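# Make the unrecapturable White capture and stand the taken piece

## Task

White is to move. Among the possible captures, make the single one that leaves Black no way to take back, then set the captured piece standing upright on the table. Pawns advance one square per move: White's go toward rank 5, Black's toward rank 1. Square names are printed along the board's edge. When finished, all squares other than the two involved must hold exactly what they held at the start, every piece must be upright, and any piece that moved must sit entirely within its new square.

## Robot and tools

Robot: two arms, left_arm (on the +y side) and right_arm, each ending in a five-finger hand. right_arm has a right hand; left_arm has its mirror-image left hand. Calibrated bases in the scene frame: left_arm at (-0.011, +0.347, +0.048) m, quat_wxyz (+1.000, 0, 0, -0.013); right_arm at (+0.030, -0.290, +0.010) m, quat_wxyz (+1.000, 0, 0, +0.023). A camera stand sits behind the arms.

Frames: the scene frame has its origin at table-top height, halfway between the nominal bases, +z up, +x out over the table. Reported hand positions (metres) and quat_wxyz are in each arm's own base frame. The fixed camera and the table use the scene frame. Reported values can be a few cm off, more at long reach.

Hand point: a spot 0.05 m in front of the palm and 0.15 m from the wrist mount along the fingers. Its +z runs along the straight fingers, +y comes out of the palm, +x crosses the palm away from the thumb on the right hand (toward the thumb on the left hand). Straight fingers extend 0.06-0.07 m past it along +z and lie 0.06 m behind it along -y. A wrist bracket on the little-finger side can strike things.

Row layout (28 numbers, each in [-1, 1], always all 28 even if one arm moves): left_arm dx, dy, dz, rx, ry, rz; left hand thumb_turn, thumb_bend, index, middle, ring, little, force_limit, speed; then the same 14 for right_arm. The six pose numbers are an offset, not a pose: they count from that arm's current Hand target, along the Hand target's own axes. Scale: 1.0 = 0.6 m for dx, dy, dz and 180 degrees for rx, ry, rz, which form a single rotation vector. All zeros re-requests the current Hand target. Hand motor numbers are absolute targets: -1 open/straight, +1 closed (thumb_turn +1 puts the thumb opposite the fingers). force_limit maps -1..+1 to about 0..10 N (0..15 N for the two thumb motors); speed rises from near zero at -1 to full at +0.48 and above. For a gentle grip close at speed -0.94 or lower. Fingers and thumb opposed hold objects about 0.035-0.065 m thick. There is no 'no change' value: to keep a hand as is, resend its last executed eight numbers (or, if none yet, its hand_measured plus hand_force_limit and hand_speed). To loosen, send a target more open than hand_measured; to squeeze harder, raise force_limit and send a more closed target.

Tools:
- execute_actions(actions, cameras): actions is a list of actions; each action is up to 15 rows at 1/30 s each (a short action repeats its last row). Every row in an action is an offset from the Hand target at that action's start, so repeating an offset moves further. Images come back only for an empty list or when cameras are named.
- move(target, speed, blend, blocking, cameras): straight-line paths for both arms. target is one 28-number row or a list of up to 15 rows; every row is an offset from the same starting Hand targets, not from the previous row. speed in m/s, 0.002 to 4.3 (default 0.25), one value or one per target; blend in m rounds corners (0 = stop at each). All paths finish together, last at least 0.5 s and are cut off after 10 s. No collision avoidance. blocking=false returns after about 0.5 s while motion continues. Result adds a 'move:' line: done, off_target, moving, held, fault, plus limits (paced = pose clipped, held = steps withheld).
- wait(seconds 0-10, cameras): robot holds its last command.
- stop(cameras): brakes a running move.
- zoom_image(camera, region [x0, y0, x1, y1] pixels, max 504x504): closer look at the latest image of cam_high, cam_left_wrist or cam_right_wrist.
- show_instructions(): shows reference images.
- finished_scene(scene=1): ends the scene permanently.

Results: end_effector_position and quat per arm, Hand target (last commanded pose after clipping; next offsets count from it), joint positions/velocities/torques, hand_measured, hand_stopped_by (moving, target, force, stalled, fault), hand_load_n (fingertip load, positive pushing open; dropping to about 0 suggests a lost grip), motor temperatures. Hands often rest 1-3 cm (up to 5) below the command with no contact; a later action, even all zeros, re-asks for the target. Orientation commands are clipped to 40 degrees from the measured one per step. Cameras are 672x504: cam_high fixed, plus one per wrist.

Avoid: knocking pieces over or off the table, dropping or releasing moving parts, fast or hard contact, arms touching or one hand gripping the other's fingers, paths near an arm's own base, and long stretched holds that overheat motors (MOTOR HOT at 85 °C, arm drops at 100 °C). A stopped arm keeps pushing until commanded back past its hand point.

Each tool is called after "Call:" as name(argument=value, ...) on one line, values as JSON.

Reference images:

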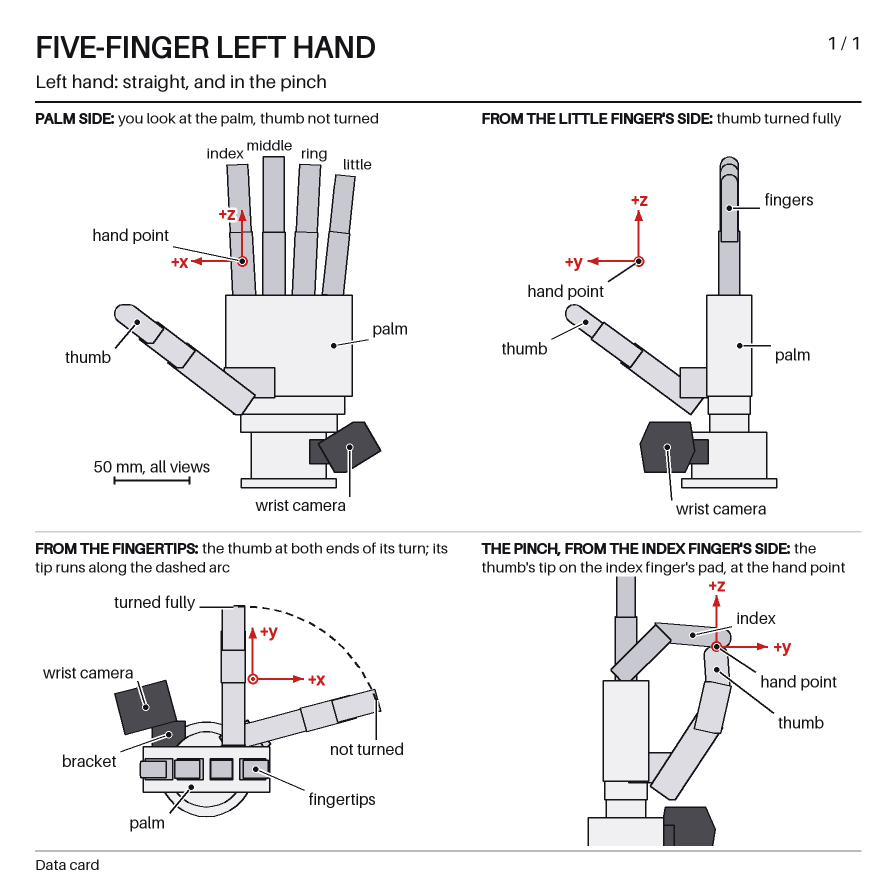

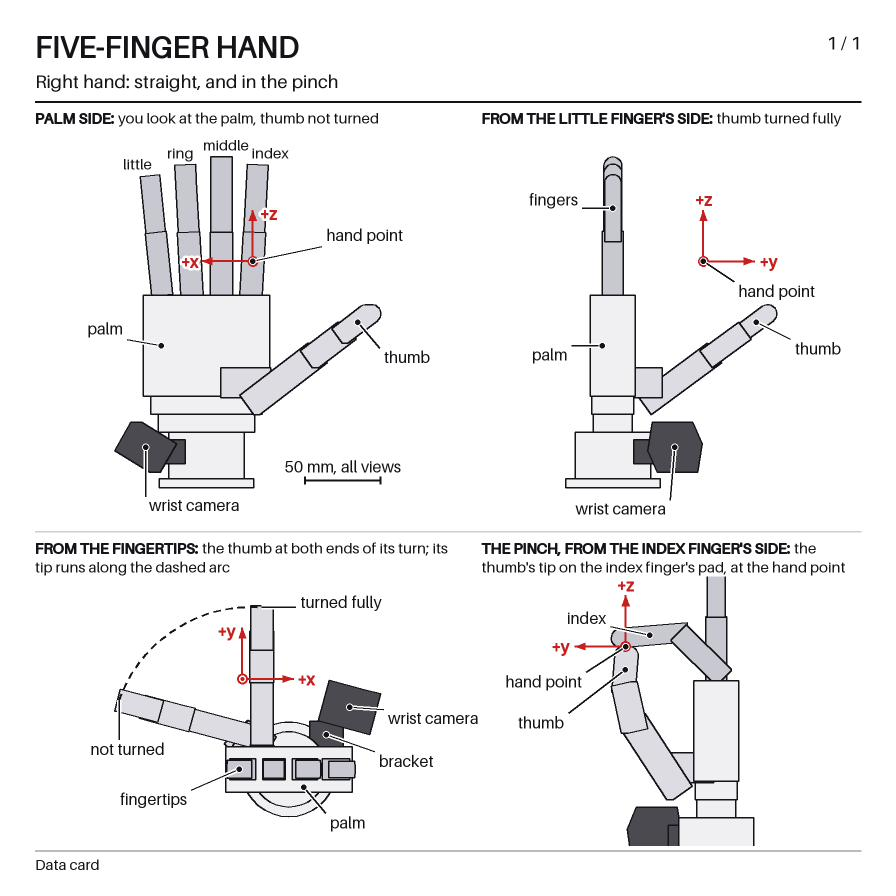

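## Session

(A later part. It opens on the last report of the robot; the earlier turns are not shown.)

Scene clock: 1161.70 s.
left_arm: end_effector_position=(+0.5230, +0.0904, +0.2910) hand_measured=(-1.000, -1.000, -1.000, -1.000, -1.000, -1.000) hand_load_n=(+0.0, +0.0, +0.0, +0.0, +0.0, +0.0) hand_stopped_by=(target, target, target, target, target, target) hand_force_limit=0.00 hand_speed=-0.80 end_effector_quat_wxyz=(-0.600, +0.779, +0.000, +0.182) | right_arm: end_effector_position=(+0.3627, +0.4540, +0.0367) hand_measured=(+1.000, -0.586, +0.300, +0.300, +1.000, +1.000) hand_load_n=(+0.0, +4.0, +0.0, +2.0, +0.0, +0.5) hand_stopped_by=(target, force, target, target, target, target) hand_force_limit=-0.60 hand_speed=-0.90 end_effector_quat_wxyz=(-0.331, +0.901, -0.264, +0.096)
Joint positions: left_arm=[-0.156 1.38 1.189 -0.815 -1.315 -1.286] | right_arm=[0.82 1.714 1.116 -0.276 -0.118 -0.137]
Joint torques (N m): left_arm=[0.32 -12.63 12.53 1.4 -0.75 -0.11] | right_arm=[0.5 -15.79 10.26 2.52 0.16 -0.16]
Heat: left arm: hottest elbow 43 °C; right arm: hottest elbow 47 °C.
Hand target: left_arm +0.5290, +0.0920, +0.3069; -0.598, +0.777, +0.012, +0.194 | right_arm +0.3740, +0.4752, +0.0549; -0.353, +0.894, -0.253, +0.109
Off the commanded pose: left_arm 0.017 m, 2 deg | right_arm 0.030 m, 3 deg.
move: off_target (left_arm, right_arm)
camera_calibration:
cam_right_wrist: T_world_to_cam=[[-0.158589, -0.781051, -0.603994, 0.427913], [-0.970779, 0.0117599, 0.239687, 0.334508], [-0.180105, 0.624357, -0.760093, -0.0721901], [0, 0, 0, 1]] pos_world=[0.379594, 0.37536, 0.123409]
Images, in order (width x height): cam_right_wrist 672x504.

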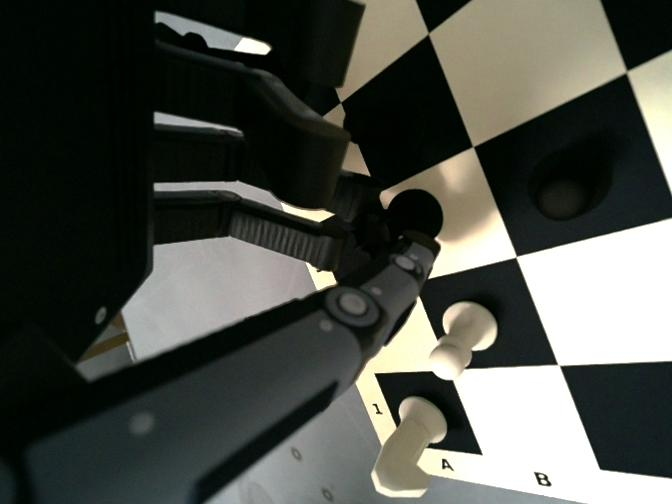

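Call:
move(target=[0,0,0,0,0,0,-1,-1,-1,-1,-1,-1,0,-0.8,0.0019,-0.0801,-0.0847,0,0,0,1,-0.25,0.3,0.3,1,1,-0.6,-0.9], speed=0.06, cameras=["cam_high","cam_right_wrist"])

Scene clock: 1191.20 s.
left_arm: end_effector_position=(+0.5230, +0.0904, +0.2910) hand_measured=(-1.000, -1.000, -1.000, -1.000, -1.000, -1.000) hand_load_n=(+0.0, +0.0, +0.0, +0.0, +0.0, +0.0) hand_stopped_by=(target, target, target, target, target, target) hand_force_limit=0.00 hand_speed=-0.80 end_effector_quat_wxyz=(-0.600, +0.779, +0.000, +0.182) | right_arm: end_effector_position=(+0.3608, +0.4519, +0.0825) hand_measured=(+1.000, -0.586, +0.300, +0.300, +1.000, +1.000) hand_load_n=(+0.5, +2.5, +0.0, +2.0, +0.0, +0.0) hand_stopped_by=(target, force, target, target, target, target) hand_force_limit=-0.60 hand_speed=-0.90 end_effector_quat_wxyz=(-0.322, +0.904, -0.266, +0.091)
Joint positions: left_arm=[-0.156 1.38 1.189 -0.815 -1.315 -1.286] | right_arm=[0.82 1.654 1.184 -0.426 -0.118 -0.137]
Joint torques (N m): left_arm=[0.44 -12.63 12.52 1.37 -0.76 -0.11] | right_arm=[0.62 -17.61 12.56 1.36 0.16 -0.16]
Heat: left arm: hottest elbow 43 °C; right arm: hottest elbow 47 °C.
Hand target: left_arm +0.5290, +0.0920, +0.3069; -0.598, +0.777, +0.012, +0.194 | right_arm +0.3741, +0.4753, +0.1249; -0.353, +0.894, -0.253, +0.108
Off the commanded pose: left_arm 0.017 m, 2 deg | right_arm 0.050 m, 4 deg.
move: off_target (left_arm, right_arm)
camera_calibration:
cam_right_wrist: T_world_to_cam=[[-0.167753, -0.790888, -0.588519, 0.460056], [-0.966968, 0.0157899, 0.254407, 0.317314], [-0.191915, 0.611757, -0.767413, -0.0259245], [0, 0, 0, 1]] pos_world=[0.379032, 0.374702, 0.17013]
Images, in order (width x height): cam_high 672x504, cam_right_wrist 672x504.

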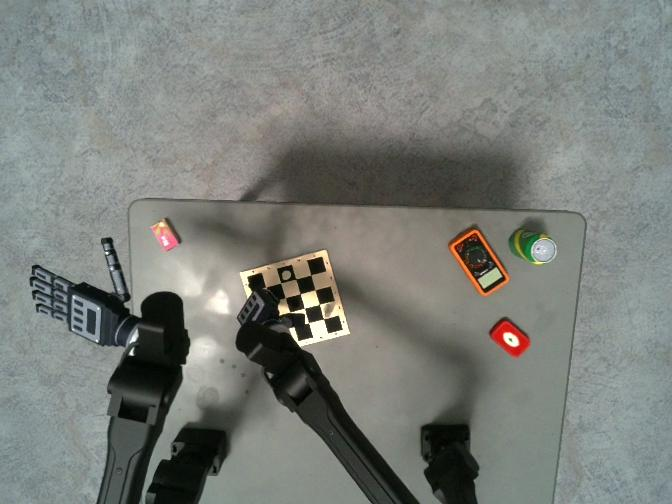

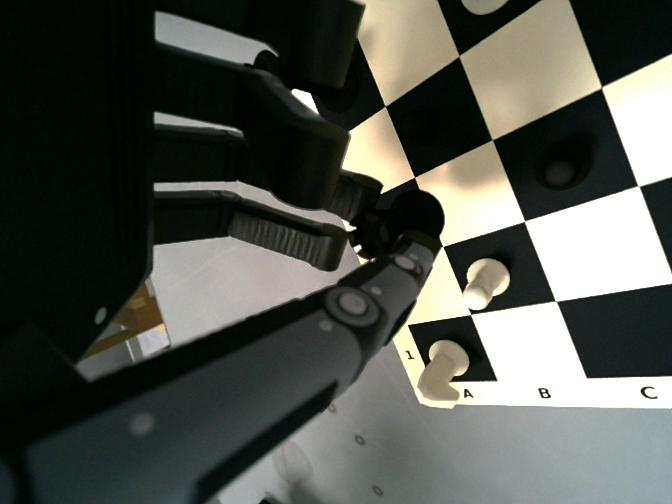

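Call:
move(target=[0,0,0,0,0,0,-1,-1,-1,-1,-1,-1,0,-0.8,0.423,0.1997,-0.1793,-0.0029,0.122,0.1291,1,-0.25,0.3,0.3,1,1,-0.6,-0.9], speed=0.12, cameras=["cam_high","cam_right_wrist"])

Call:
zoom_image(camera="cam_high", region=[230, 200, 430, 370])

Scene clock: 1212.10 s.
left_arm: end_effector_position=(+0.5230, +0.0904, +0.2910) hand_measured=(-1.000, -1.000, -1.000, -1.000, -1.000, -1.000) hand_load_n=(+0.0, +0.0, +0.0, -0.5, +0.0, +0.0) hand_stopped_by=(target, target, target, target, target, target) hand_force_limit=0.00 hand_speed=-0.80 end_effector_quat_wxyz=(-0.600, +0.779, +0.000, +0.182) | right_arm: end_effector_position=(+0.5019, +0.2019, +0.1138) hand_measured=(+1.000, -0.586, +0.300, +0.300, +1.000, +1.000) hand_load_n=(+0.0, +2.5, +0.0, +1.5, +0.0, +0.0) hand_stopped_by=(target, force, target, target, target, target) hand_force_limit=-0.60 hand_speed=-0.90 end_effector_quat_wxyz=(-0.297, +0.798, -0.488, +0.193)
Joint positions: left_arm=[-0.156 1.38 1.189 -0.815 -1.315 -1.286] | right_arm=[0.309 1.504 1.079 -0.426 -0.09 -0.129]
Joint torques (N m): left_arm=[0.26 -12.51 12.55 1.4 -0.74 -0.1] | right_arm=[-0.15 -15.44 7.5 2.62 0.09 0.03]
Heat: left arm: hottest elbow 43 °C; right arm: hottest elbow 47 °C.
Hand target: left_arm +0.5290, +0.0920, +0.3069; -0.598, +0.777, +0.012, +0.194 | right_arm +0.5044, +0.2043, +0.1250; -0.309, +0.790, -0.489, +0.202
Off the commanded pose: left_arm 0.017 m, 2 deg | right_arm 0.012 m, 2 deg.
move: off_target (left_arm, right_arm)
camera_calibration:
cam_right_wrist: T_world_to_cam=[[-0.518501, -0.596625, -0.612531, 0.444008], [-0.835155, 0.507082, 0.213036, 0.289011], [0.183501, 0.622018, -0.761197, -0.0130109], [0, 0, 0, 1]] pos_world=[0.473975, 0.126447, 0.200495]
Images, in order (width x height): cam_high 672x504, cam_right_wrist 672x504.

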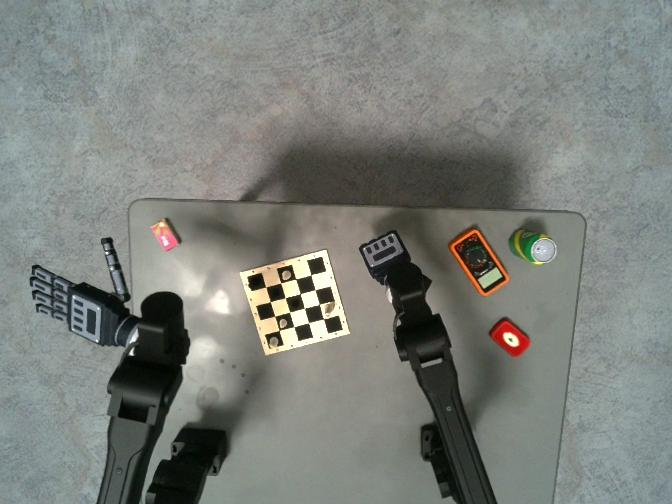

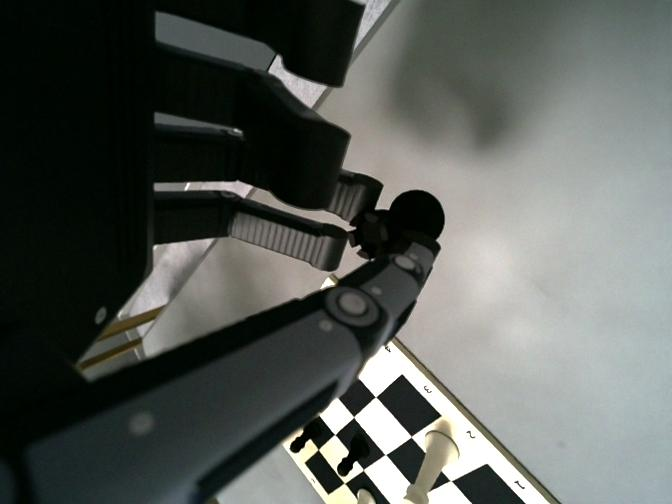

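Scaled by 2.520.

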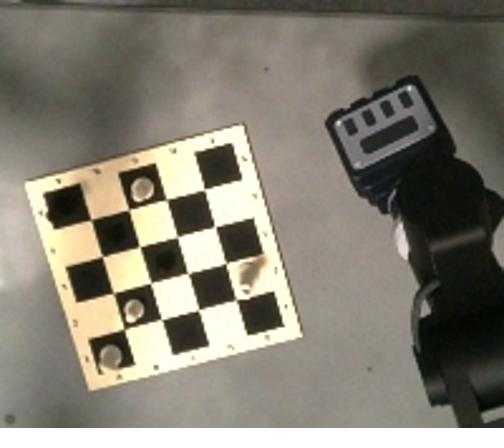

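Call:
move(target=[0,0,0,0,0,0,-1,-1,-1,-1,-1,-1,0,-0.8,-0.0017,0.0686,0.0726,0,0,0,1,-0.25,0.3,0.3,1,1,-0.6,-0.9], speed=0.06, cameras=["cam_high","cam_right_wrist"])

Scene clock: 1228.80 s.
left_arm: end_effector_position=(+0.5230, +0.0904, +0.2910) hand_measured=(-1.000, -1.000, -1.000, -1.000, -1.000, -1.000) hand_load_n=(+0.0, +0.0, +0.0, +0.0, +0.0, +0.0) hand_stopped_by=(target, target, target, target, target, target) hand_force_limit=0.00 hand_speed=-0.80 end_effector_quat_wxyz=(-0.600, +0.779, +0.000, +0.182) | right_arm: end_effector_position=(+0.5013, +0.2017, +0.0664) hand_measured=(+1.000, -0.586, +0.300, +0.300, +1.000, +1.000) hand_load_n=(+0.0, +2.5, +0.0, +2.0, +0.0, +0.0) hand_stopped_by=(target, force, target, target, target, target) hand_force_limit=-0.60 hand_speed=-0.90 end_effector_quat_wxyz=(-0.303, +0.795, -0.486, +0.199)
Joint positions: left_arm=[-0.156 1.38 1.189 -0.815 -1.315 -1.286] | right_arm=[0.309 1.558 0.993 -0.269 -0.09 -0.129]
Joint torques (N m): left_arm=[0.21 -12.51 12.6 1.42 -0.77 -0.1] | right_arm=[0.09 -13.27 6.8 3.04 0.09 0.03]
Heat: left arm: hottest elbow 43 °C; right arm: hottest elbow 48 °C.
Hand target: left_arm +0.5290, +0.0920, +0.3069; -0.598, +0.777, +0.012, +0.194 | right_arm +0.5043, +0.2043, +0.0651; -0.309, +0.790, -0.489, +0.202
Off the commanded pose: left_arm 0.017 m, 2 deg | right_arm 0.004 m, 1 deg.
move: off_target (left_arm)
camera_calibration:
cam_right_wrist: T_world_to_cam=[[-0.508117, -0.593356, -0.624297, 0.409516], [-0.83864, 0.505975, 0.201674, 0.301507], [0.196214, 0.626034, -0.754706, -0.0565473], [0, 0, 0, 1]] pos_world=[0.472033, 0.125834, 0.152177]
Images, in order (width x height): cam_high 672x504, cam_right_wrist 672x504.

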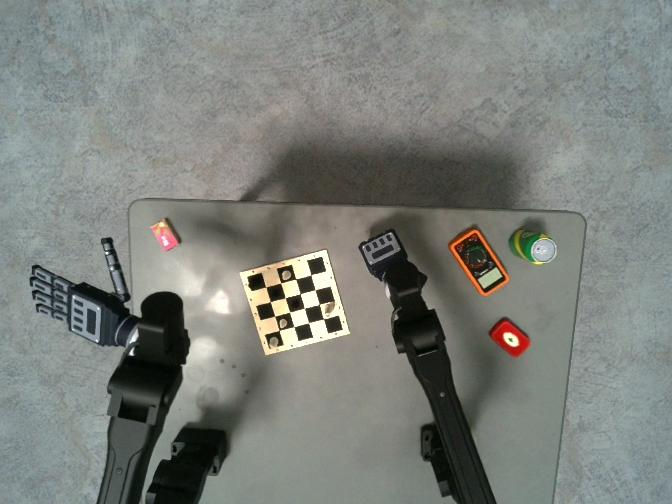

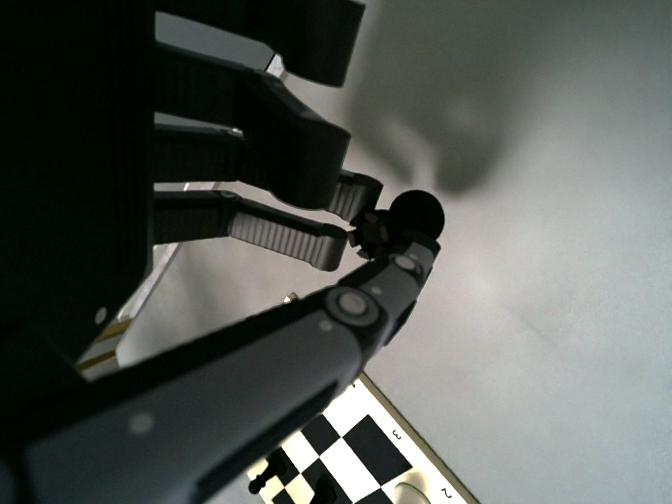

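Call:
move(target=[0,0,0,0,0,0,-1,-1,-1,-1,-1,-1,0,-0.8,-0.0008,0.0309,0.0327,0,0,0,1,-0.25,0.3,0.3,1,1,-0.6,-0.9], speed=0.04, cameras=["cam_right_wrist"])

Scene clock: 1235.90 s.
left_arm: end_effector_position=(+0.5230, +0.0904, +0.2910) hand_measured=(-1.000, -1.000, -1.000, -1.000, -1.000, -1.000) hand_load_n=(-0.5, +0.0, +0.0, +0.0, +0.0, +0.0) hand_stopped_by=(target, target, target, target, target, target) hand_force_limit=0.00 hand_speed=-0.80 end_effector_quat_wxyz=(-0.600, +0.779, +0.000, +0.182) | right_arm: end_effector_position=(+0.5023, +0.2020, +0.0412) hand_measured=(+1.000, -0.586, +0.300, +0.300, +1.000, +1.000) hand_load_n=(+0.0, +2.5, +0.0, +2.0, +0.0, +0.0) hand_stopped_by=(target, force, target, target, target, target) hand_force_limit=-0.60 hand_speed=-0.90 end_effector_quat_wxyz=(-0.305, +0.795, -0.486, +0.200)
Joint positions: left_arm=[-0.156 1.38 1.189 -0.815 -1.315 -1.286] | right_arm=[0.309 1.599 0.963 -0.193 -0.09 -0.129]
Joint torques (N m): left_arm=[0.38 -12.63 12.56 1.42 -0.76 -0.1] | right_arm=[-0.15 -13.51 6.42 3.08 0.1 0.04]
Heat: left arm: hottest elbow 43 °C; right arm: hottest elbow 47 °C.
Hand target: left_arm +0.5290, +0.0920, +0.3069; -0.598, +0.777, +0.012, +0.194 | right_arm +0.5042, +0.2043, +0.0381; -0.309, +0.790, -0.489, +0.202
Off the commanded pose: left_arm 0.017 m, 2 deg | right_arm 0.004 m, 1 deg.
move: off_target (left_arm)
camera_calibration:
cam_right_wrist: T_world_to_cam=[[-0.50587, -0.592637, -0.626799, 0.393238], [-0.839364, 0.505733, 0.199254, 0.307706], [0.198908, 0.626909, -0.753274, -0.0775243], [0, 0, 0, 1]] pos_world=[0.472624, 0.126031, 0.126773]
Images, in order (width x height): cam_right_wrist 672x504.

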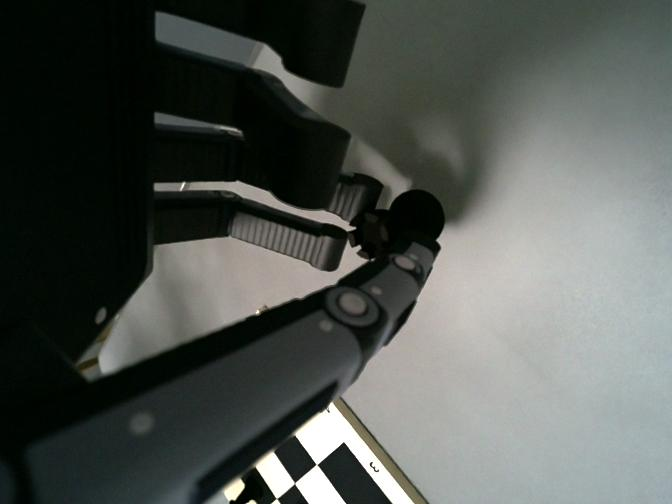

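Call:
move(target=[0,0,0,0,0,0,-1,-1,-1,-1,-1,-1,0,-0.8,-0.0002,0.0069,0.0073,0,0,0,1,-0.25,0.3,0.3,1,1,-0.6,-0.9], speed=0.03, cameras=["cam_right_wrist"])

Call:
zoom_image(camera="cam_right_wrist", region=[320, 130, 500, 300])

Scene clock: 1244.13 s.
left_arm: end_effector_position=(+0.5230, +0.0904, +0.2910) hand_measured=(-1.000, -1.000, -1.000, -1.000, -1.000, -1.000) hand_load_n=(+0.0, +0.0, +0.0, +0.0, +0.0, +0.0) hand_stopped_by=(target, target, target, target, target, target) hand_force_limit=0.00 hand_speed=-0.80 end_effector_quat_wxyz=(-0.600, +0.779, +0.000, +0.182) | right_arm: end_effector_position=(+0.5017, +0.2018, +0.0345) hand_measured=(+1.000, -0.586, +0.300, +0.300, +1.000, +1.000) hand_load_n=(+0.5, +2.5, +0.0, +2.0, +0.5, +0.0) hand_stopped_by=(target, force, target, target, target, target) hand_force_limit=-0.60 hand_speed=-0.90 end_effector_quat_wxyz=(-0.304, +0.795, -0.486, +0.199)
Joint positions: left_arm=[-0.156 1.38 1.189 -0.815 -1.315 -1.286] | right_arm=[0.309 1.61 0.955 -0.176 -0.09 -0.129]
Joint torques (N m): left_arm=[0.38 -12.45 12.53 1.42 -0.76 -0.11] | right_arm=[-0.09 -13.51 6.34 3.11 0.1 0.04]
Heat: left arm: hottest elbow 43 °C; right arm: hottest elbow 46 °C.
Hand target: left_arm +0.5290, +0.0920, +0.3069; -0.598, +0.777, +0.012, +0.194 | right_arm +0.5041, +0.2043, +0.0320; -0.309, +0.790, -0.489, +0.202
Off the commanded pose: left_arm 0.017 m, 2 deg | right_arm 0.004 m, 1 deg.
move: off_target (left_arm)
camera_calibration:
cam_right_wrist: T_world_to_cam=[[-0.506847, -0.592922, -0.625739, 0.389154], [-0.839034, 0.505883, 0.200263, 0.308492], [0.19781, 0.626519, -0.753887, -0.0816502], [0, 0, 0, 1]] pos_world=[0.472228, 0.125833, 0.120174]
Images, in order (width x height): cam_right_wrist 672x504.

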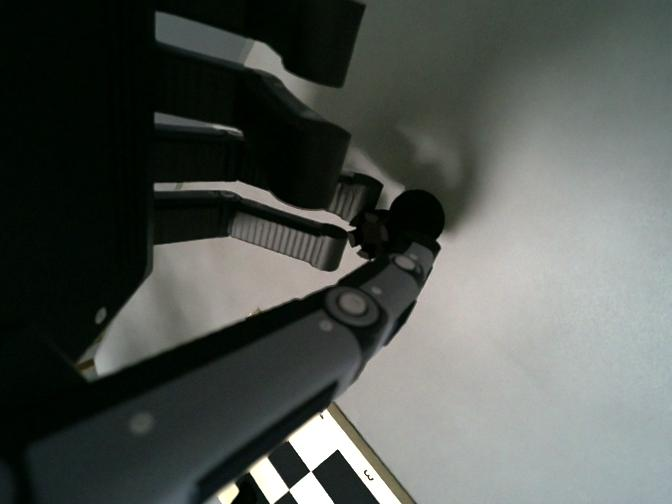

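Scaled by 2.800.

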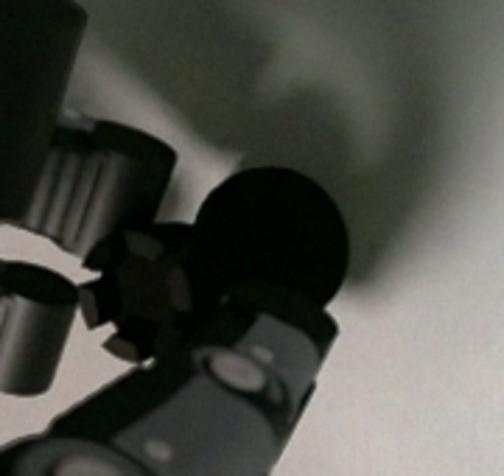

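Call:
move(target=[0,0,0,0,0,0,-1,-1,-1,-1,-1,-1,0,-0.8,-0.0001,0.0046,0.0048,0,0,0,1,-0.25,0.3,0.3,1,1,-0.6,-0.9], speed=0.03)

Call:
move(target=[0,0,0,0,0,0,-1,-1,-1,-1,-1,-1,0,-0.8,-0.0001,0.0034,0.0036,0,0,0,1,-0.25,0.3,0.3,1,1,-0.6,-0.9], speed=0.03, cameras=["cam_right_wrist"])

Call:
zoom_image(camera="cam_right_wrist", region=[320, 130, 500, 300])

Scene clock: 1253.90 s.
left_arm: end_effector_position=(+0.5230, +0.0904, +0.2910) hand_measured=(-1.000, -1.000, -1.000, -1.000, -1.000, -1.000) hand_load_n=(-0.5, +0.0, +0.0, +0.0, -0.5, +0.0) hand_stopped_by=(target, target, target, target, target, target) hand_force_limit=0.00 hand_speed=-0.80 end_effector_quat_wxyz=(-0.600, +0.779, +0.000, +0.182) | right_arm: end_effector_position=(+0.5037, +0.2024, +0.0328) hand_measured=(+1.000, -0.586, +0.300, +0.300, +1.000, +1.000) hand_load_n=(+0.0, +2.5, +0.0, +2.0, +0.0, +0.0) hand_stopped_by=(target, force, target, target, target, target) hand_force_limit=-0.60 hand_speed=-0.90 end_effector_quat_wxyz=(-0.306, +0.794, -0.485, +0.201)
Joint positions: left_arm=[-0.156 1.38 1.189 -0.815 -1.315 -1.286] | right_arm=[0.309 1.616 0.955 -0.165 -0.09 -0.129]
Joint torques (N m): left_arm=[0.26 -12.57 12.57 1.42 -0.75 -0.11] | right_arm=[0.09 -13.27 6.04 3.03 0.11 0.04]
Heat: left arm: hottest elbow 43 °C; right arm: hottest elbow 46 °C.
Hand target: left_arm +0.5290, +0.0920, +0.3069; -0.598, +0.777, +0.012, +0.194 | right_arm +0.5041, +0.2043, +0.0280; -0.309, +0.790, -0.489, +0.202
Off the commanded pose: left_arm 0.017 m, 2 deg | right_arm 0.005 m, 1 deg.
move: off_target (left_arm)

Scene clock: 1254.90 s.
left_arm: end_effector_position=(+0.5230, +0.0904, +0.2910) hand_measured=(-1.000, -1.000, -1.000, -1.000, -1.000, -1.000) hand_load_n=(+0.0, +0.0, +0.0, +0.0, +0.0, +0.0) hand_stopped_by=(target, target, target, target, target, target) hand_force_limit=0.00 hand_speed=-0.80 end_effector_quat_wxyz=(-0.600, +0.779, +0.000, +0.182) | right_arm: end_effector_position=(+0.5026, +0.2021, +0.0297) hand_measured=(+1.000, -0.586, +0.300, +0.300, +1.000, +1.000) hand_load_n=(+0.5, +2.5, +0.0, +1.5, +0.0, +0.0) hand_stopped_by=(target, force, target, target, target, target) hand_force_limit=-0.60 hand_speed=-0.90 end_effector_quat_wxyz=(-0.306, +0.794, -0.486, +0.201)
Joint positions: left_arm=[-0.156 1.38 1.189 -0.815 -1.315 -1.286] | right_arm=[0.309 1.619 0.949 -0.157 -0.09 -0.129]
Joint torques (N m): left_arm=[0.32 -12.51 12.57 1.42 -0.74 -0.11] | right_arm=[-0.15 -13.27 6.24 3.1 0.1 0.04]
Heat: left arm: hottest elbow 43 °C; right arm: hottest elbow 46 °C.
Hand target: left_arm +0.5290, +0.0920, +0.3069; -0.598, +0.777, +0.012, +0.194 | right_arm +0.5042, +0.2044, +0.0251; -0.309, +0.790, -0.489, +0.202
Off the commanded pose: left_arm 0.017 m, 2 deg | right_arm 0.005 m, 1 deg.
move: off_target (left_arm)
camera_calibration:
cam_right_wrist: T_world_to_cam=[[-0.504391, -0.591779, -0.628799, 0.385434], [-0.839731, 0.505776, 0.197592, 0.310457], [0.201101, 0.627685, -0.752044, -0.087558], [0, 0, 0, 1]] pos_world=[0.472718, 0.126029, 0.115169]
Images, in order (width x height): cam_right_wrist 672x504.

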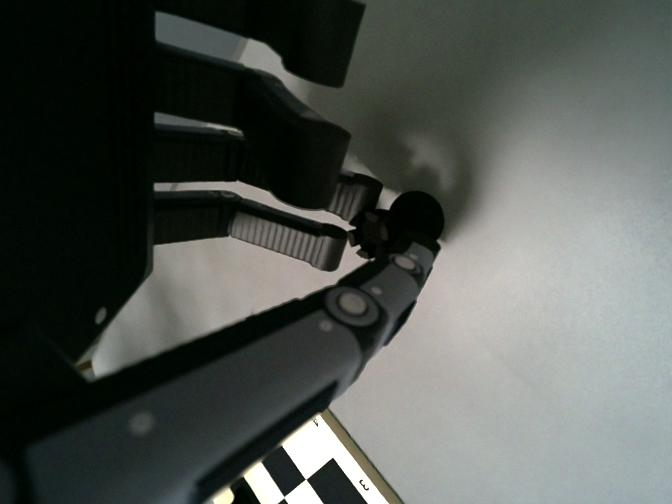

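Scaled by 2.800.

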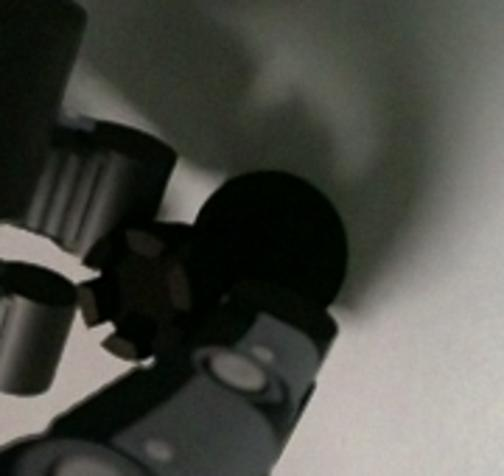

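Call:
move(target=[0,0,0,0,0,0,-1,-1,-1,-1,-1,-1,0,-0.8,-0.0001,0.0034,0.0036,0,0,0,1,-0.25,0.3,0.3,1,1,-0.6,-0.9], speed=0.03, cameras=["cam_right_wrist"])

Call:
zoom_image(camera="cam_right_wrist", region=[320, 130, 500, 300])

Scene clock: 1264.07 s.
left_arm: end_effector_position=(+0.5230, +0.0904, +0.2910) hand_measured=(-1.000, -1.000, -1.000, -1.000, -1.000, -1.000) hand_load_n=(+0.0, +0.0, +0.0, +0.0, +0.0, +0.0) hand_stopped_by=(target, target, target, target, target, target) hand_force_limit=0.00 hand_speed=-0.80 end_effector_quat_wxyz=(-0.600, +0.779, +0.000, +0.182) | right_arm: end_effector_position=(+0.5042, +0.2026, +0.0299) hand_measured=(+1.000, -0.586, +0.300, +0.300, +1.000, +1.000) hand_load_n=(+0.0, +2.5, +0.0, +1.0, +0.0, +0.0) hand_stopped_by=(target, force, target, target, target, target) hand_force_limit=-0.60 hand_speed=-0.90 end_effector_quat_wxyz=(-0.308, +0.793, -0.485, +0.202)
Joint positions: left_arm=[-0.156 1.38 1.189 -0.815 -1.315 -1.286] | right_arm=[0.309 1.621 0.949 -0.149 -0.09 -0.129]
Joint torques (N m): left_arm=[0.38 -12.57 12.59 1.39 -0.75 -0.11] | right_arm=[-0.15 -13.04 5.97 3.08 0.1 0.04]
Heat: left arm: hottest elbow 43 °C; right arm: hottest elbow 45 °C.
Hand target: left_arm +0.5290, +0.0920, +0.3069; -0.598, +0.777, +0.012, +0.194 | right_arm +0.5041, +0.2043, +0.0221; -0.309, +0.790, -0.489, +0.202
Off the commanded pose: left_arm 0.017 m, 2 deg | right_arm 0.008 m, 1 deg.
move: off_target (left_arm)
camera_calibration:
cam_right_wrist: T_world_to_cam=[[-0.50075, -0.590587, -0.632817, 0.384735], [-0.840866, 0.50539, 0.193715, 0.312222], [0.205413, 0.629117, -0.749678, -0.0906014], [0, 0, 0, 1]] pos_world=[0.473803, 0.126424, 0.115063]
Images, in order (width x height): cam_right_wrist 672x504.

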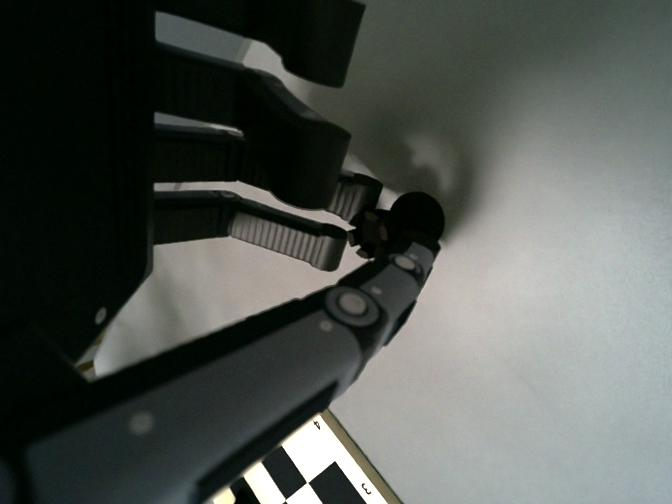

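Scaled by 2.800.

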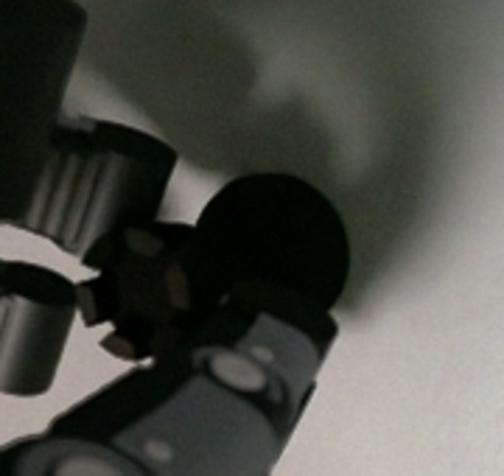

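Call:
move(target=[0,0,0,0,0,0,-1,-1,-1,-1,-1,-1,0,-0.8,0,0,0,0,0,0,1,-0.85,0.3,0.3,1,1,-0.6,-0.85], speed=0.03, cameras=["cam_right_wrist"])

Call:
zoom_image(camera="cam_right_wrist", region=[320, 130, 500, 300])

Scene clock: 1275.93 s.
left_arm: end_effector_position=(+0.5230, +0.0904, +0.2910) hand_measured=(-1.000, -1.000, -1.000, -1.000, -1.000, -1.000) hand_load_n=(-0.5, +0.0, +0.0, -0.5, +0.0, +0.0) hand_stopped_by=(target, target, target, target, target, target) hand_force_limit=0.00 hand_speed=-0.80 end_effector_quat_wxyz=(-0.600, +0.779, +0.000, +0.182) | right_arm: end_effector_position=(+0.5036, +0.2024, +0.0267) hand_measured=(+1.000, -0.850, +0.300, +0.300, +1.000, +1.000) hand_load_n=(+0.0, -0.5, +0.0, +0.0, +0.0, +0.0) hand_stopped_by=(target, target, target, target, target, target) hand_force_limit=-0.60 hand_speed=-0.85 end_effector_quat_wxyz=(-0.306, +0.794, -0.486, +0.201)
Joint positions: left_arm=[-0.156 1.38 1.189 -0.815 -1.315 -1.286] | right_arm=[0.309 1.627 0.949 -0.149 -0.09 -0.129]
Joint torques (N m): left_arm=[0.32 -12.45 12.57 1.4 -0.75 -0.11] | right_arm=[-0.03 -13.45 5.94 3.11 0.11 0.03]
Heat: left arm: hottest elbow 43 °C; right arm: hottest elbow 44 °C.
Hand target: left_arm +0.5290, +0.0920, +0.3069; -0.598, +0.777, +0.012, +0.194 | right_arm +0.5041, +0.2043, +0.0221; -0.309, +0.790, -0.489, +0.202
Off the commanded pose: left_arm 0.017 m, 2 deg | right_arm 0.005 m, 1 deg.
move: off_target (left_arm)
camera_calibration:
cam_right_wrist: T_world_to_cam=[[-0.504391, -0.591779, -0.628799, 0.38423], [-0.839731, 0.505776, 0.197592, 0.311737], [0.201101, 0.627685, -0.752044, -0.0902036], [0, 0, 0, 1]] pos_world=[0.473718, 0.126329, 0.112169]
Images, in order (width x height): cam_right_wrist 672x504.

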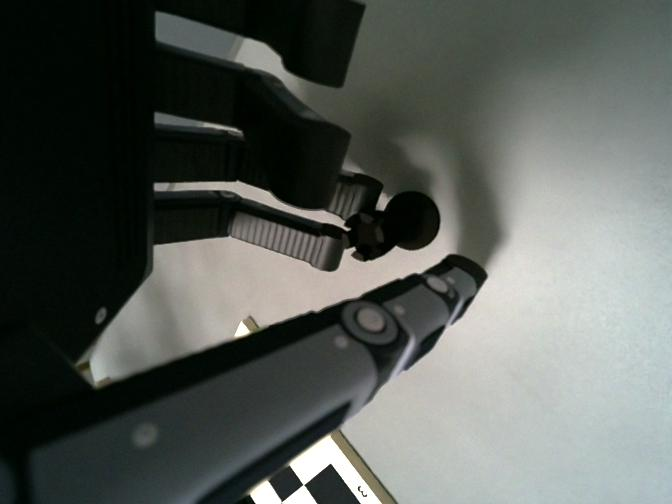

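Scaled by 2.800.

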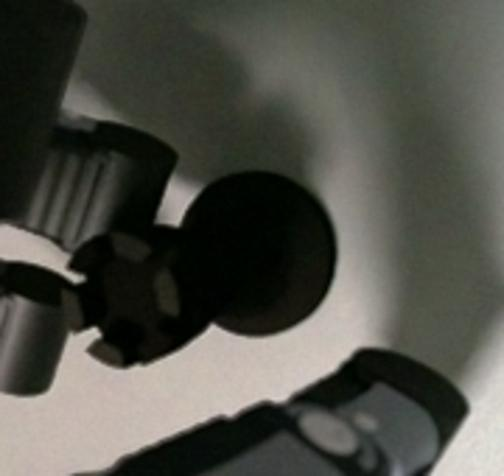

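Call:
move(target=[0,0,0,0,0,0,-1,-1,-1,-1,-1,-1,0,-0.8,0,0,0,0,0,0,1,-1,0.13,0.13,1,1,-0.6,-0.7], speed=0.03)

Call:
move(target=[0,0,0,0,0,0,-1,-1,-1,-1,-1,-1,0,-0.8,0.0003,-0.0277,-0.0272,0,0,0,1,-1,0.13,0.13,1,1,-0.6,-0.7], speed=0.04, cameras=["cam_right_wrist"])

Scene clock: 1287.50 s.
left_arm: end_effector_position=(+0.5230, +0.0904, +0.2910) hand_measured=(-1.000, -1.000, -1.000, -1.000, -1.000, -1.000) hand_load_n=(-0.5, +0.0, +0.0, +0.0, +0.0, +0.0) hand_stopped_by=(target, target, target, target, target, target) hand_force_limit=0.00 hand_speed=-0.80 end_effector_quat_wxyz=(-0.600, +0.779, +0.000, +0.182) | right_arm: end_effector_position=(+0.5036, +0.2024, +0.0267) hand_measured=(+1.000, -1.000, +0.130, +0.130, +1.000, +1.000) hand_load_n=(+0.0, -0.5, +0.0, +0.0, +0.0, +0.0) hand_stopped_by=(target, target, target, target, target, target) hand_force_limit=-0.60 hand_speed=-0.70 end_effector_quat_wxyz=(-0.306, +0.794, -0.486, +0.201)
Joint positions: left_arm=[-0.156 1.38 1.189 -0.815 -1.315 -1.286] | right_arm=[0.309 1.627 0.949 -0.149 -0.09 -0.129]
Joint torques (N m): left_arm=[0.21 -12.45 12.56 1.39 -0.75 -0.11] | right_arm=[0.09 -13.57 5.91 3.08 0.11 0.03]
Motor temperatures (°C): left_arm=[27 28 43 24 28 26] | right_arm=[27 33 43 26 26 24]
Heat: left arm: hottest elbow 43 °C; right arm: hottest elbow 43 °C.
Hand target: left_arm +0.5290, +0.0920, +0.3069; -0.598, +0.777, +0.012, +0.194 | right_arm +0.5041, +0.2043, +0.0221; -0.309, +0.790, -0.489, +0.202
Off the commanded pose: left_arm 0.017 m, 2 deg | right_arm 0.005 m, 1 deg.
move: off_target (left_arm)

Scene clock: 1288.83 s.
left_arm: end_effector_position=(+0.5230, +0.0904, +0.2910) hand_measured=(-1.000, -1.000, -1.000, -1.000, -1.000, -1.000) hand_load_n=(-0.5, +0.0, +0.0, +0.0, +0.0, +0.0) hand_stopped_by=(target, target, target, target, target, target) hand_force_limit=0.00 hand_speed=-0.80 end_effector_quat_wxyz=(-0.600, +0.779, +0.000, +0.182) | right_arm: end_effector_position=(+0.4984, +0.2008, +0.0273) hand_measured=(+1.000, -1.000, +0.130, +0.130, +1.000, +1.000) hand_load_n=(+0.0, +0.0, +0.0, +0.0, +0.0, +0.0) hand_stopped_by=(target, target, target, target, target, target) hand_force_limit=-0.60 hand_speed=-0.70 end_effector_quat_wxyz=(-0.299, +0.797, -0.488, +0.195)
Joint positions: left_arm=[-0.156 1.38 1.189 -0.815 -1.315 -1.286] | right_arm=[0.309 1.619 0.949 -0.175 -0.09 -0.128]
Joint torques (N m): left_arm=[0.44 -12.51 12.56 1.35 -0.74 -0.11] | right_arm=[-0.03 -15.91 7.92 1.42 0.11 0.04]
Heat: left arm: hottest elbow 43 °C; right arm: hottest elbow 43 °C.
Hand target: left_arm +0.5290, +0.0920, +0.3069; -0.598, +0.777, +0.012, +0.194 | right_arm +0.5049, +0.2049, +0.0454; -0.309, +0.790, -0.489, +0.202
Off the commanded pose: left_arm 0.017 m, 2 deg | right_arm 0.020 m, 2 deg.
move: off_target (left_arm, right_arm)
camera_calibration:
cam_right_wrist: T_world_to_cam=[[-0.515487, -0.594955, -0.616686, 0.386934], [-0.836019, 0.507084, 0.209612, 0.305641], [0.188002, 0.623614, -0.758789, -0.0802092], [0, 0, 0, 1]] pos_world=[0.470061, 0.125242, 0.113689]
Images, in order (width x height): cam_right_wrist 672x504.

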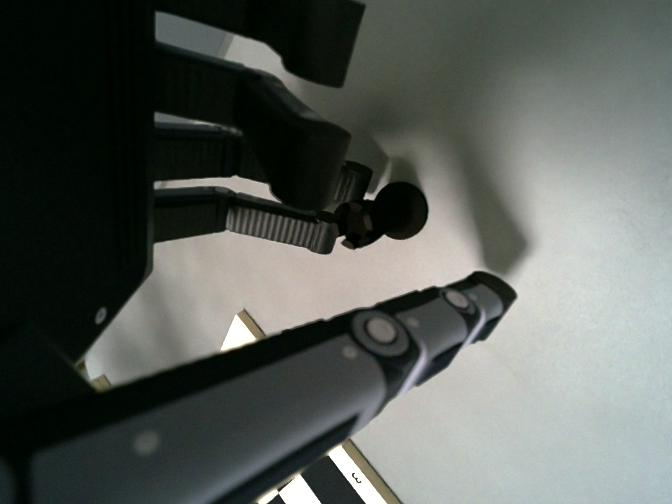

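Call:
move(target=[0,0,0,0,0,0,-1,-1,-1,-1,-1,-1,0,-0.8,0.0018,-0.0315,-0.0047,0,0,0,1,-1,0.13,0.13,1,1,-0.6,-0.7], speed=0.04, cameras=["cam_right_wrist"])

Scene clock: 1298.97 s.
left_arm: end_effector_position=(+0.5230, +0.0904, +0.2910) hand_measured=(-1.000, -1.000, -1.000, -1.000, -1.000, -1.000) hand_load_n=(-0.5, +0.0, +0.0, -0.5, +0.0, +0.0) hand_stopped_by=(target, target, target, target, target, target) hand_force_limit=0.00 hand_speed=-0.80 end_effector_quat_wxyz=(-0.600, +0.779, +0.000, +0.182) | right_arm: end_effector_position=(+0.4883, +0.1977, +0.0244) hand_measured=(+1.000, -1.000, +0.130, +0.130, +1.000, +1.000) hand_load_n=(+0.0, +0.0, +0.0, +0.0, +0.0, +0.0) hand_stopped_by=(target, target, target, target, target, target) hand_force_limit=-0.60 hand_speed=-0.70 end_effector_quat_wxyz=(-0.284, +0.802, -0.493, +0.182)
Joint positions: left_arm=[-0.156 1.38 1.189 -0.815 -1.315 -1.286] | right_arm=[0.309 1.615 0.95 -0.223 -0.09 -0.127]
Joint torques (N m): left_arm=[0.32 -12.69 12.57 1.42 -0.75 -0.11] | right_arm=[0.03 -15.79 11.3 1.25 0.15 0.03]
Heat: left arm: hottest elbow 43 °C; right arm: hottest elbow 43 °C.
Hand target: left_arm +0.5290, +0.0920, +0.3069; -0.598, +0.777, +0.012, +0.194 | right_arm +0.5159, +0.2094, +0.0604; -0.309, +0.790, -0.489, +0.202
Off the commanded pose: left_arm 0.017 m, 2 deg | right_arm 0.047 m, 4 deg.
move: off_target (left_arm, right_arm)
camera_calibration:
cam_right_wrist: T_world_to_cam=[[-0.540728, -0.601565, -0.587991, 0.390988], [-0.826324, 0.510717, 0.237395, 0.293301], [0.157489, 0.614237, -0.773246, -0.0614786], [0, 0, 0, 1]] pos_world=[0.463462, 0.123173, 0.112731]
Images, in order (width x height): cam_right_wrist 672x504.

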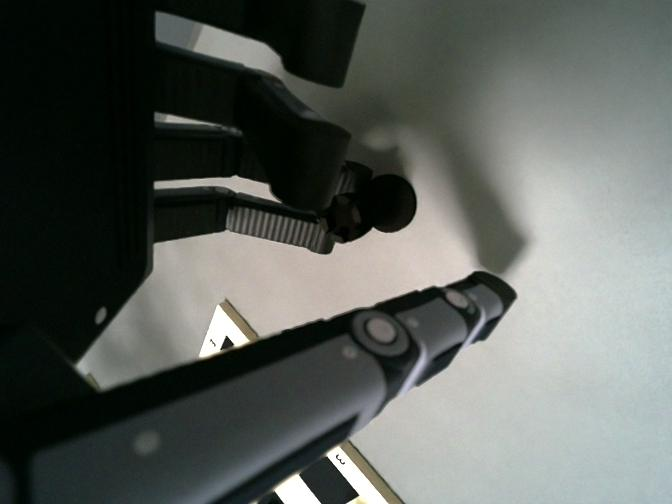

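Call:
zoom_image(camera="cam_right_wrist", region=[300, 130, 480, 300])

Scaled by 2.800.

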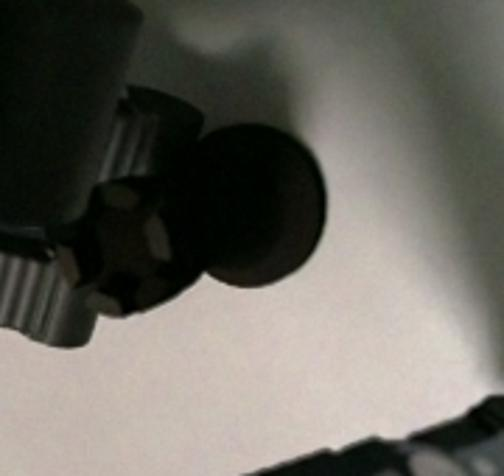

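Call:
move(target=[0,0,0,0,0,0,-1,-1,-1,-1,-1,-1,0,-0.8,0.0017,-0.0235,-0.0007,0.0095,0,0,1,-1,0.13,0.13,1,1,-0.6,-0.7], speed=0.04, cameras=["cam_right_wrist"])

Call:
zoom_image(camera="cam_right_wrist", region=[300, 130, 480, 300])

Scene clock: 1319.00 s.
left_arm: end_effector_position=(+0.5230, +0.0904, +0.2910) hand_measured=(-1.000, -1.000, -1.000, -1.000, -1.000, -1.000) hand_load_n=(+0.0, +0.0, +0.0, +0.0, +0.0, +0.0) hand_stopped_by=(target, target, target, target, target, target) hand_force_limit=0.00 hand_speed=-0.80 end_effector_quat_wxyz=(-0.600, +0.779, +0.000, +0.182) | right_arm: end_effector_position=(+0.4954, +0.2001, +0.0317) hand_measured=(+1.000, -1.000, +0.130, +0.130, +1.000, +1.000) hand_load_n=(+0.0, +0.0, +0.0, +0.0, +0.0, +0.0) hand_stopped_by=(target, target, target, target, target, target) hand_force_limit=-0.60 hand_speed=-0.70 end_effector_quat_wxyz=(-0.290, +0.799, -0.492, +0.187)
Joint positions: left_arm=[-0.156 1.38 1.189 -0.815 -1.315 -1.286] | right_arm=[0.309 1.613 0.966 -0.223 -0.09 -0.125]
Joint torques (N m): left_arm=[0.26 -12.51 12.59 1.39 -0.75 -0.11] | right_arm=[0.21 -15.79 11.47 1.83 -0.04 0.04]
Motor temperatures (°C): left_arm=[27 28 43 24 28 26] | right_arm=[27 32 48 26 26 24]
Heat: left arm: hottest elbow 43 °C; right arm: hottest elbow 48 °C.
Hand target: left_arm +0.5290, +0.0920, +0.3069; -0.598, +0.777, +0.012, +0.194 | right_arm +0.5252, +0.2130, +0.0704; -0.321, +0.785, -0.486, +0.209
Off the commanded pose: left_arm 0.017 m, 2 deg | right_arm 0.051 m, 5 deg.
move: off_target (left_arm, right_arm)
camera_calibration:
cam_right_wrist: T_world_to_cam=[[-0.532127, -0.597357, -0.600005, 0.395806], [-0.829365, 0.510293, 0.227499, 0.298158], [0.17028, 0.618681, -0.766967, -0.0658969], [0, 0, 0, 1]] pos_world=[0.469122, 0.125059, 0.119114]
Images, in order (width x height): cam_right_wrist 672x504.

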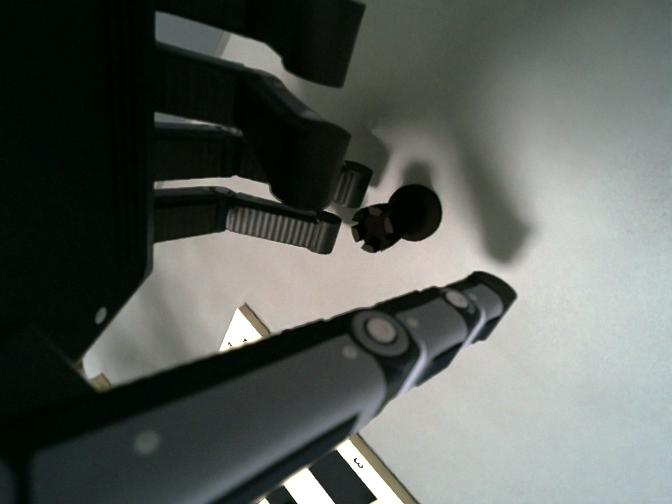

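Scaled by 2.800.

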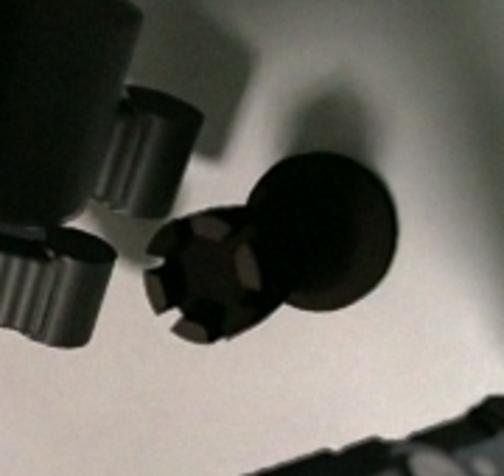

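Call:
move(target=[0,0,0,0,0,0,-1,-1,-1,-1,-1,-1,0,-0.8,0.0014,-0.0572,-0.0605,0,0,0,1,-1,0.13,0.13,1,1,-0.6,-0.7], speed=0.08, cameras=["cam_right_wrist"])

Scene clock: 1327.67 s.
left_arm: end_effector_position=(+0.5230, +0.0904, +0.2910) hand_measured=(-1.000, -1.000, -1.000, -1.000, -1.000, -1.000) hand_load_n=(-0.5, +0.0, +0.0, +0.0, +0.0, +0.0) hand_stopped_by=(target, target, target, target, target, target) hand_force_limit=0.00 hand_speed=-0.80 end_effector_quat_wxyz=(-0.600, +0.779, +0.000, +0.182) | right_arm: end_effector_position=(+0.4996, +0.2014, +0.0812) hand_measured=(+1.000, -1.000, +0.130, +0.130, +1.000, +1.000) hand_load_n=(+0.0, +0.0, +0.0, +0.0, +0.0, +0.0) hand_stopped_by=(target, target, target, target, target, target) hand_force_limit=-0.60 hand_speed=-0.70 end_effector_quat_wxyz=(-0.295, +0.798, -0.491, +0.190)
Joint positions: left_arm=[-0.156 1.38 1.189 -0.815 -1.315 -1.286] | right_arm=[0.309 1.543 1.03 -0.346 -0.09 -0.125]
Joint torques (N m): left_arm=[0.15 -12.57 12.55 1.4 -0.75 -0.11] | right_arm=[0.03 -15.27 12.27 1.39 -0.05 0.02]
Heat: left arm: hottest elbow 43 °C; right arm: hottest elbow 48 °C.
Hand target: left_arm +0.5290, +0.0920, +0.3069; -0.598, +0.777, +0.012, +0.194 | right_arm +0.5239, +0.2124, +0.1203; -0.321, +0.785, -0.486, +0.209
Off the commanded pose: left_arm 0.017 m, 2 deg | right_arm 0.047 m, 4 deg.
move: off_target (left_arm, right_arm)
camera_calibration:
cam_right_wrist: T_world_to_cam=[[-0.525622, -0.594897, -0.608128, 0.425462], [-0.831675, 0.509735, 0.220195, 0.291528], [0.178991, 0.621504, -0.762689, -0.034667], [0, 0, 0, 1]] pos_world=[0.472294, 0.12605, 0.168102]
Images, in order (width x height): cam_right_wrist 672x504.

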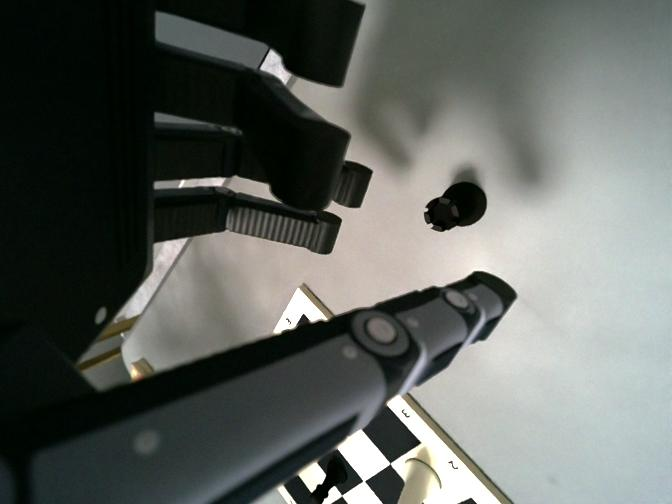

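Call:
move(target=[[0,0,0,0,0,0,-1,-1,-1,-1,-1,-1,0,-0.8,0.0014,-0.0589,-0.0587,0,0,0,1,-1,0.13,0.13,1,1,-0.6,-0.7],[0,0,0,0,0,0,-1,-1,-1,-1,-1,-1,0,-0.8,-0.5875,0.0428,-0.1738,0.0029,-0.1257,-0.1253,1,-1,0.13,0.13,1,1,-0.6,-0.7]], speed=0.15, blend=[0.02, 0], cameras=["cam_high","cam_right_wrist"])

Scene clock: 1371.53 s.
left_arm: end_effector_position=(+0.5230, +0.0904, +0.2910) hand_measured=(-1.000, -1.000, -1.000, -1.000, -1.000, -1.000) hand_load_n=(-0.5, +0.0, +0.0, +0.0, +0.0, +0.0) hand_stopped_by=(target, target, target, target, target, target) hand_force_limit=0.00 hand_speed=-0.80 end_effector_quat_wxyz=(-0.600, +0.779, +0.000, +0.182) | right_arm: end_effector_position=(+0.2711, +0.4695, +0.1388) hand_measured=(+1.000, -1.000, +0.130, +0.130, +1.000, +1.000) hand_load_n=(+0.0, +0.0, +0.0, +0.0, +0.0, +0.0) hand_stopped_by=(target, target, target, target, target, target) hand_force_limit=-0.60 hand_speed=-0.70 end_effector_quat_wxyz=(-0.343, +0.900, -0.246, +0.104)
Joint positions: left_arm=[-0.156 1.38 1.189 -0.815 -1.315 -1.286] | right_arm=[0.992 1.467 1.105 -0.475 -0.011 -0.041]
Joint torques (N m): left_arm=[0.21 -12.69 12.56 1.39 -0.74 -0.11] | right_arm=[0.15 -12.81 13.15 1.44 0.24 0.05]
Motor temperatures (°C): left_arm=[27 28 44 24 28 26] | right_arm=[27 34 53 26 26 24]
Heat: left arm: hottest elbow 44 °C; right arm: hottest elbow 53 °C.
Hand target: left_arm +0.5290, +0.0920, +0.3069; -0.598, +0.777, +0.012, +0.194 | right_arm +0.2860, +0.4894, +0.1700; -0.366, +0.889, -0.251, +0.112
Off the commanded pose: left_arm 0.017 m, 2 deg | right_arm 0.040 m, 3 deg.
move: off_target (left_arm, right_arm)
camera_calibration:
cam_right_wrist: T_world_to_cam=[[-0.115073, -0.776745, -0.619214, 0.47543], [-0.978056, -0.0203919, 0.20734, 0.242468], [-0.173677, 0.629485, -0.757354, -0.0253969], [0, 0, 0, 1]] pos_world=[0.287445, 0.390219, 0.224885]
Images, in order (width x height): cam_high 672x504, cam_right_wrist 672x504.

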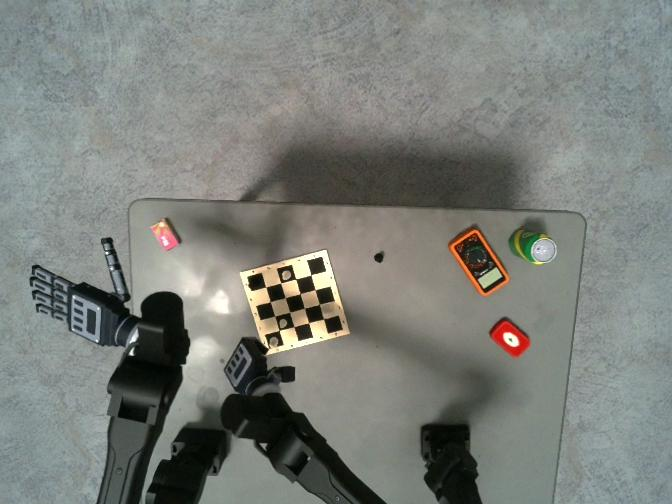

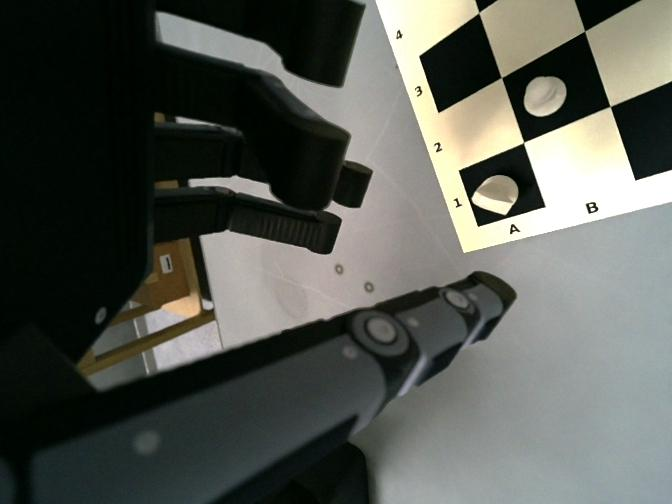

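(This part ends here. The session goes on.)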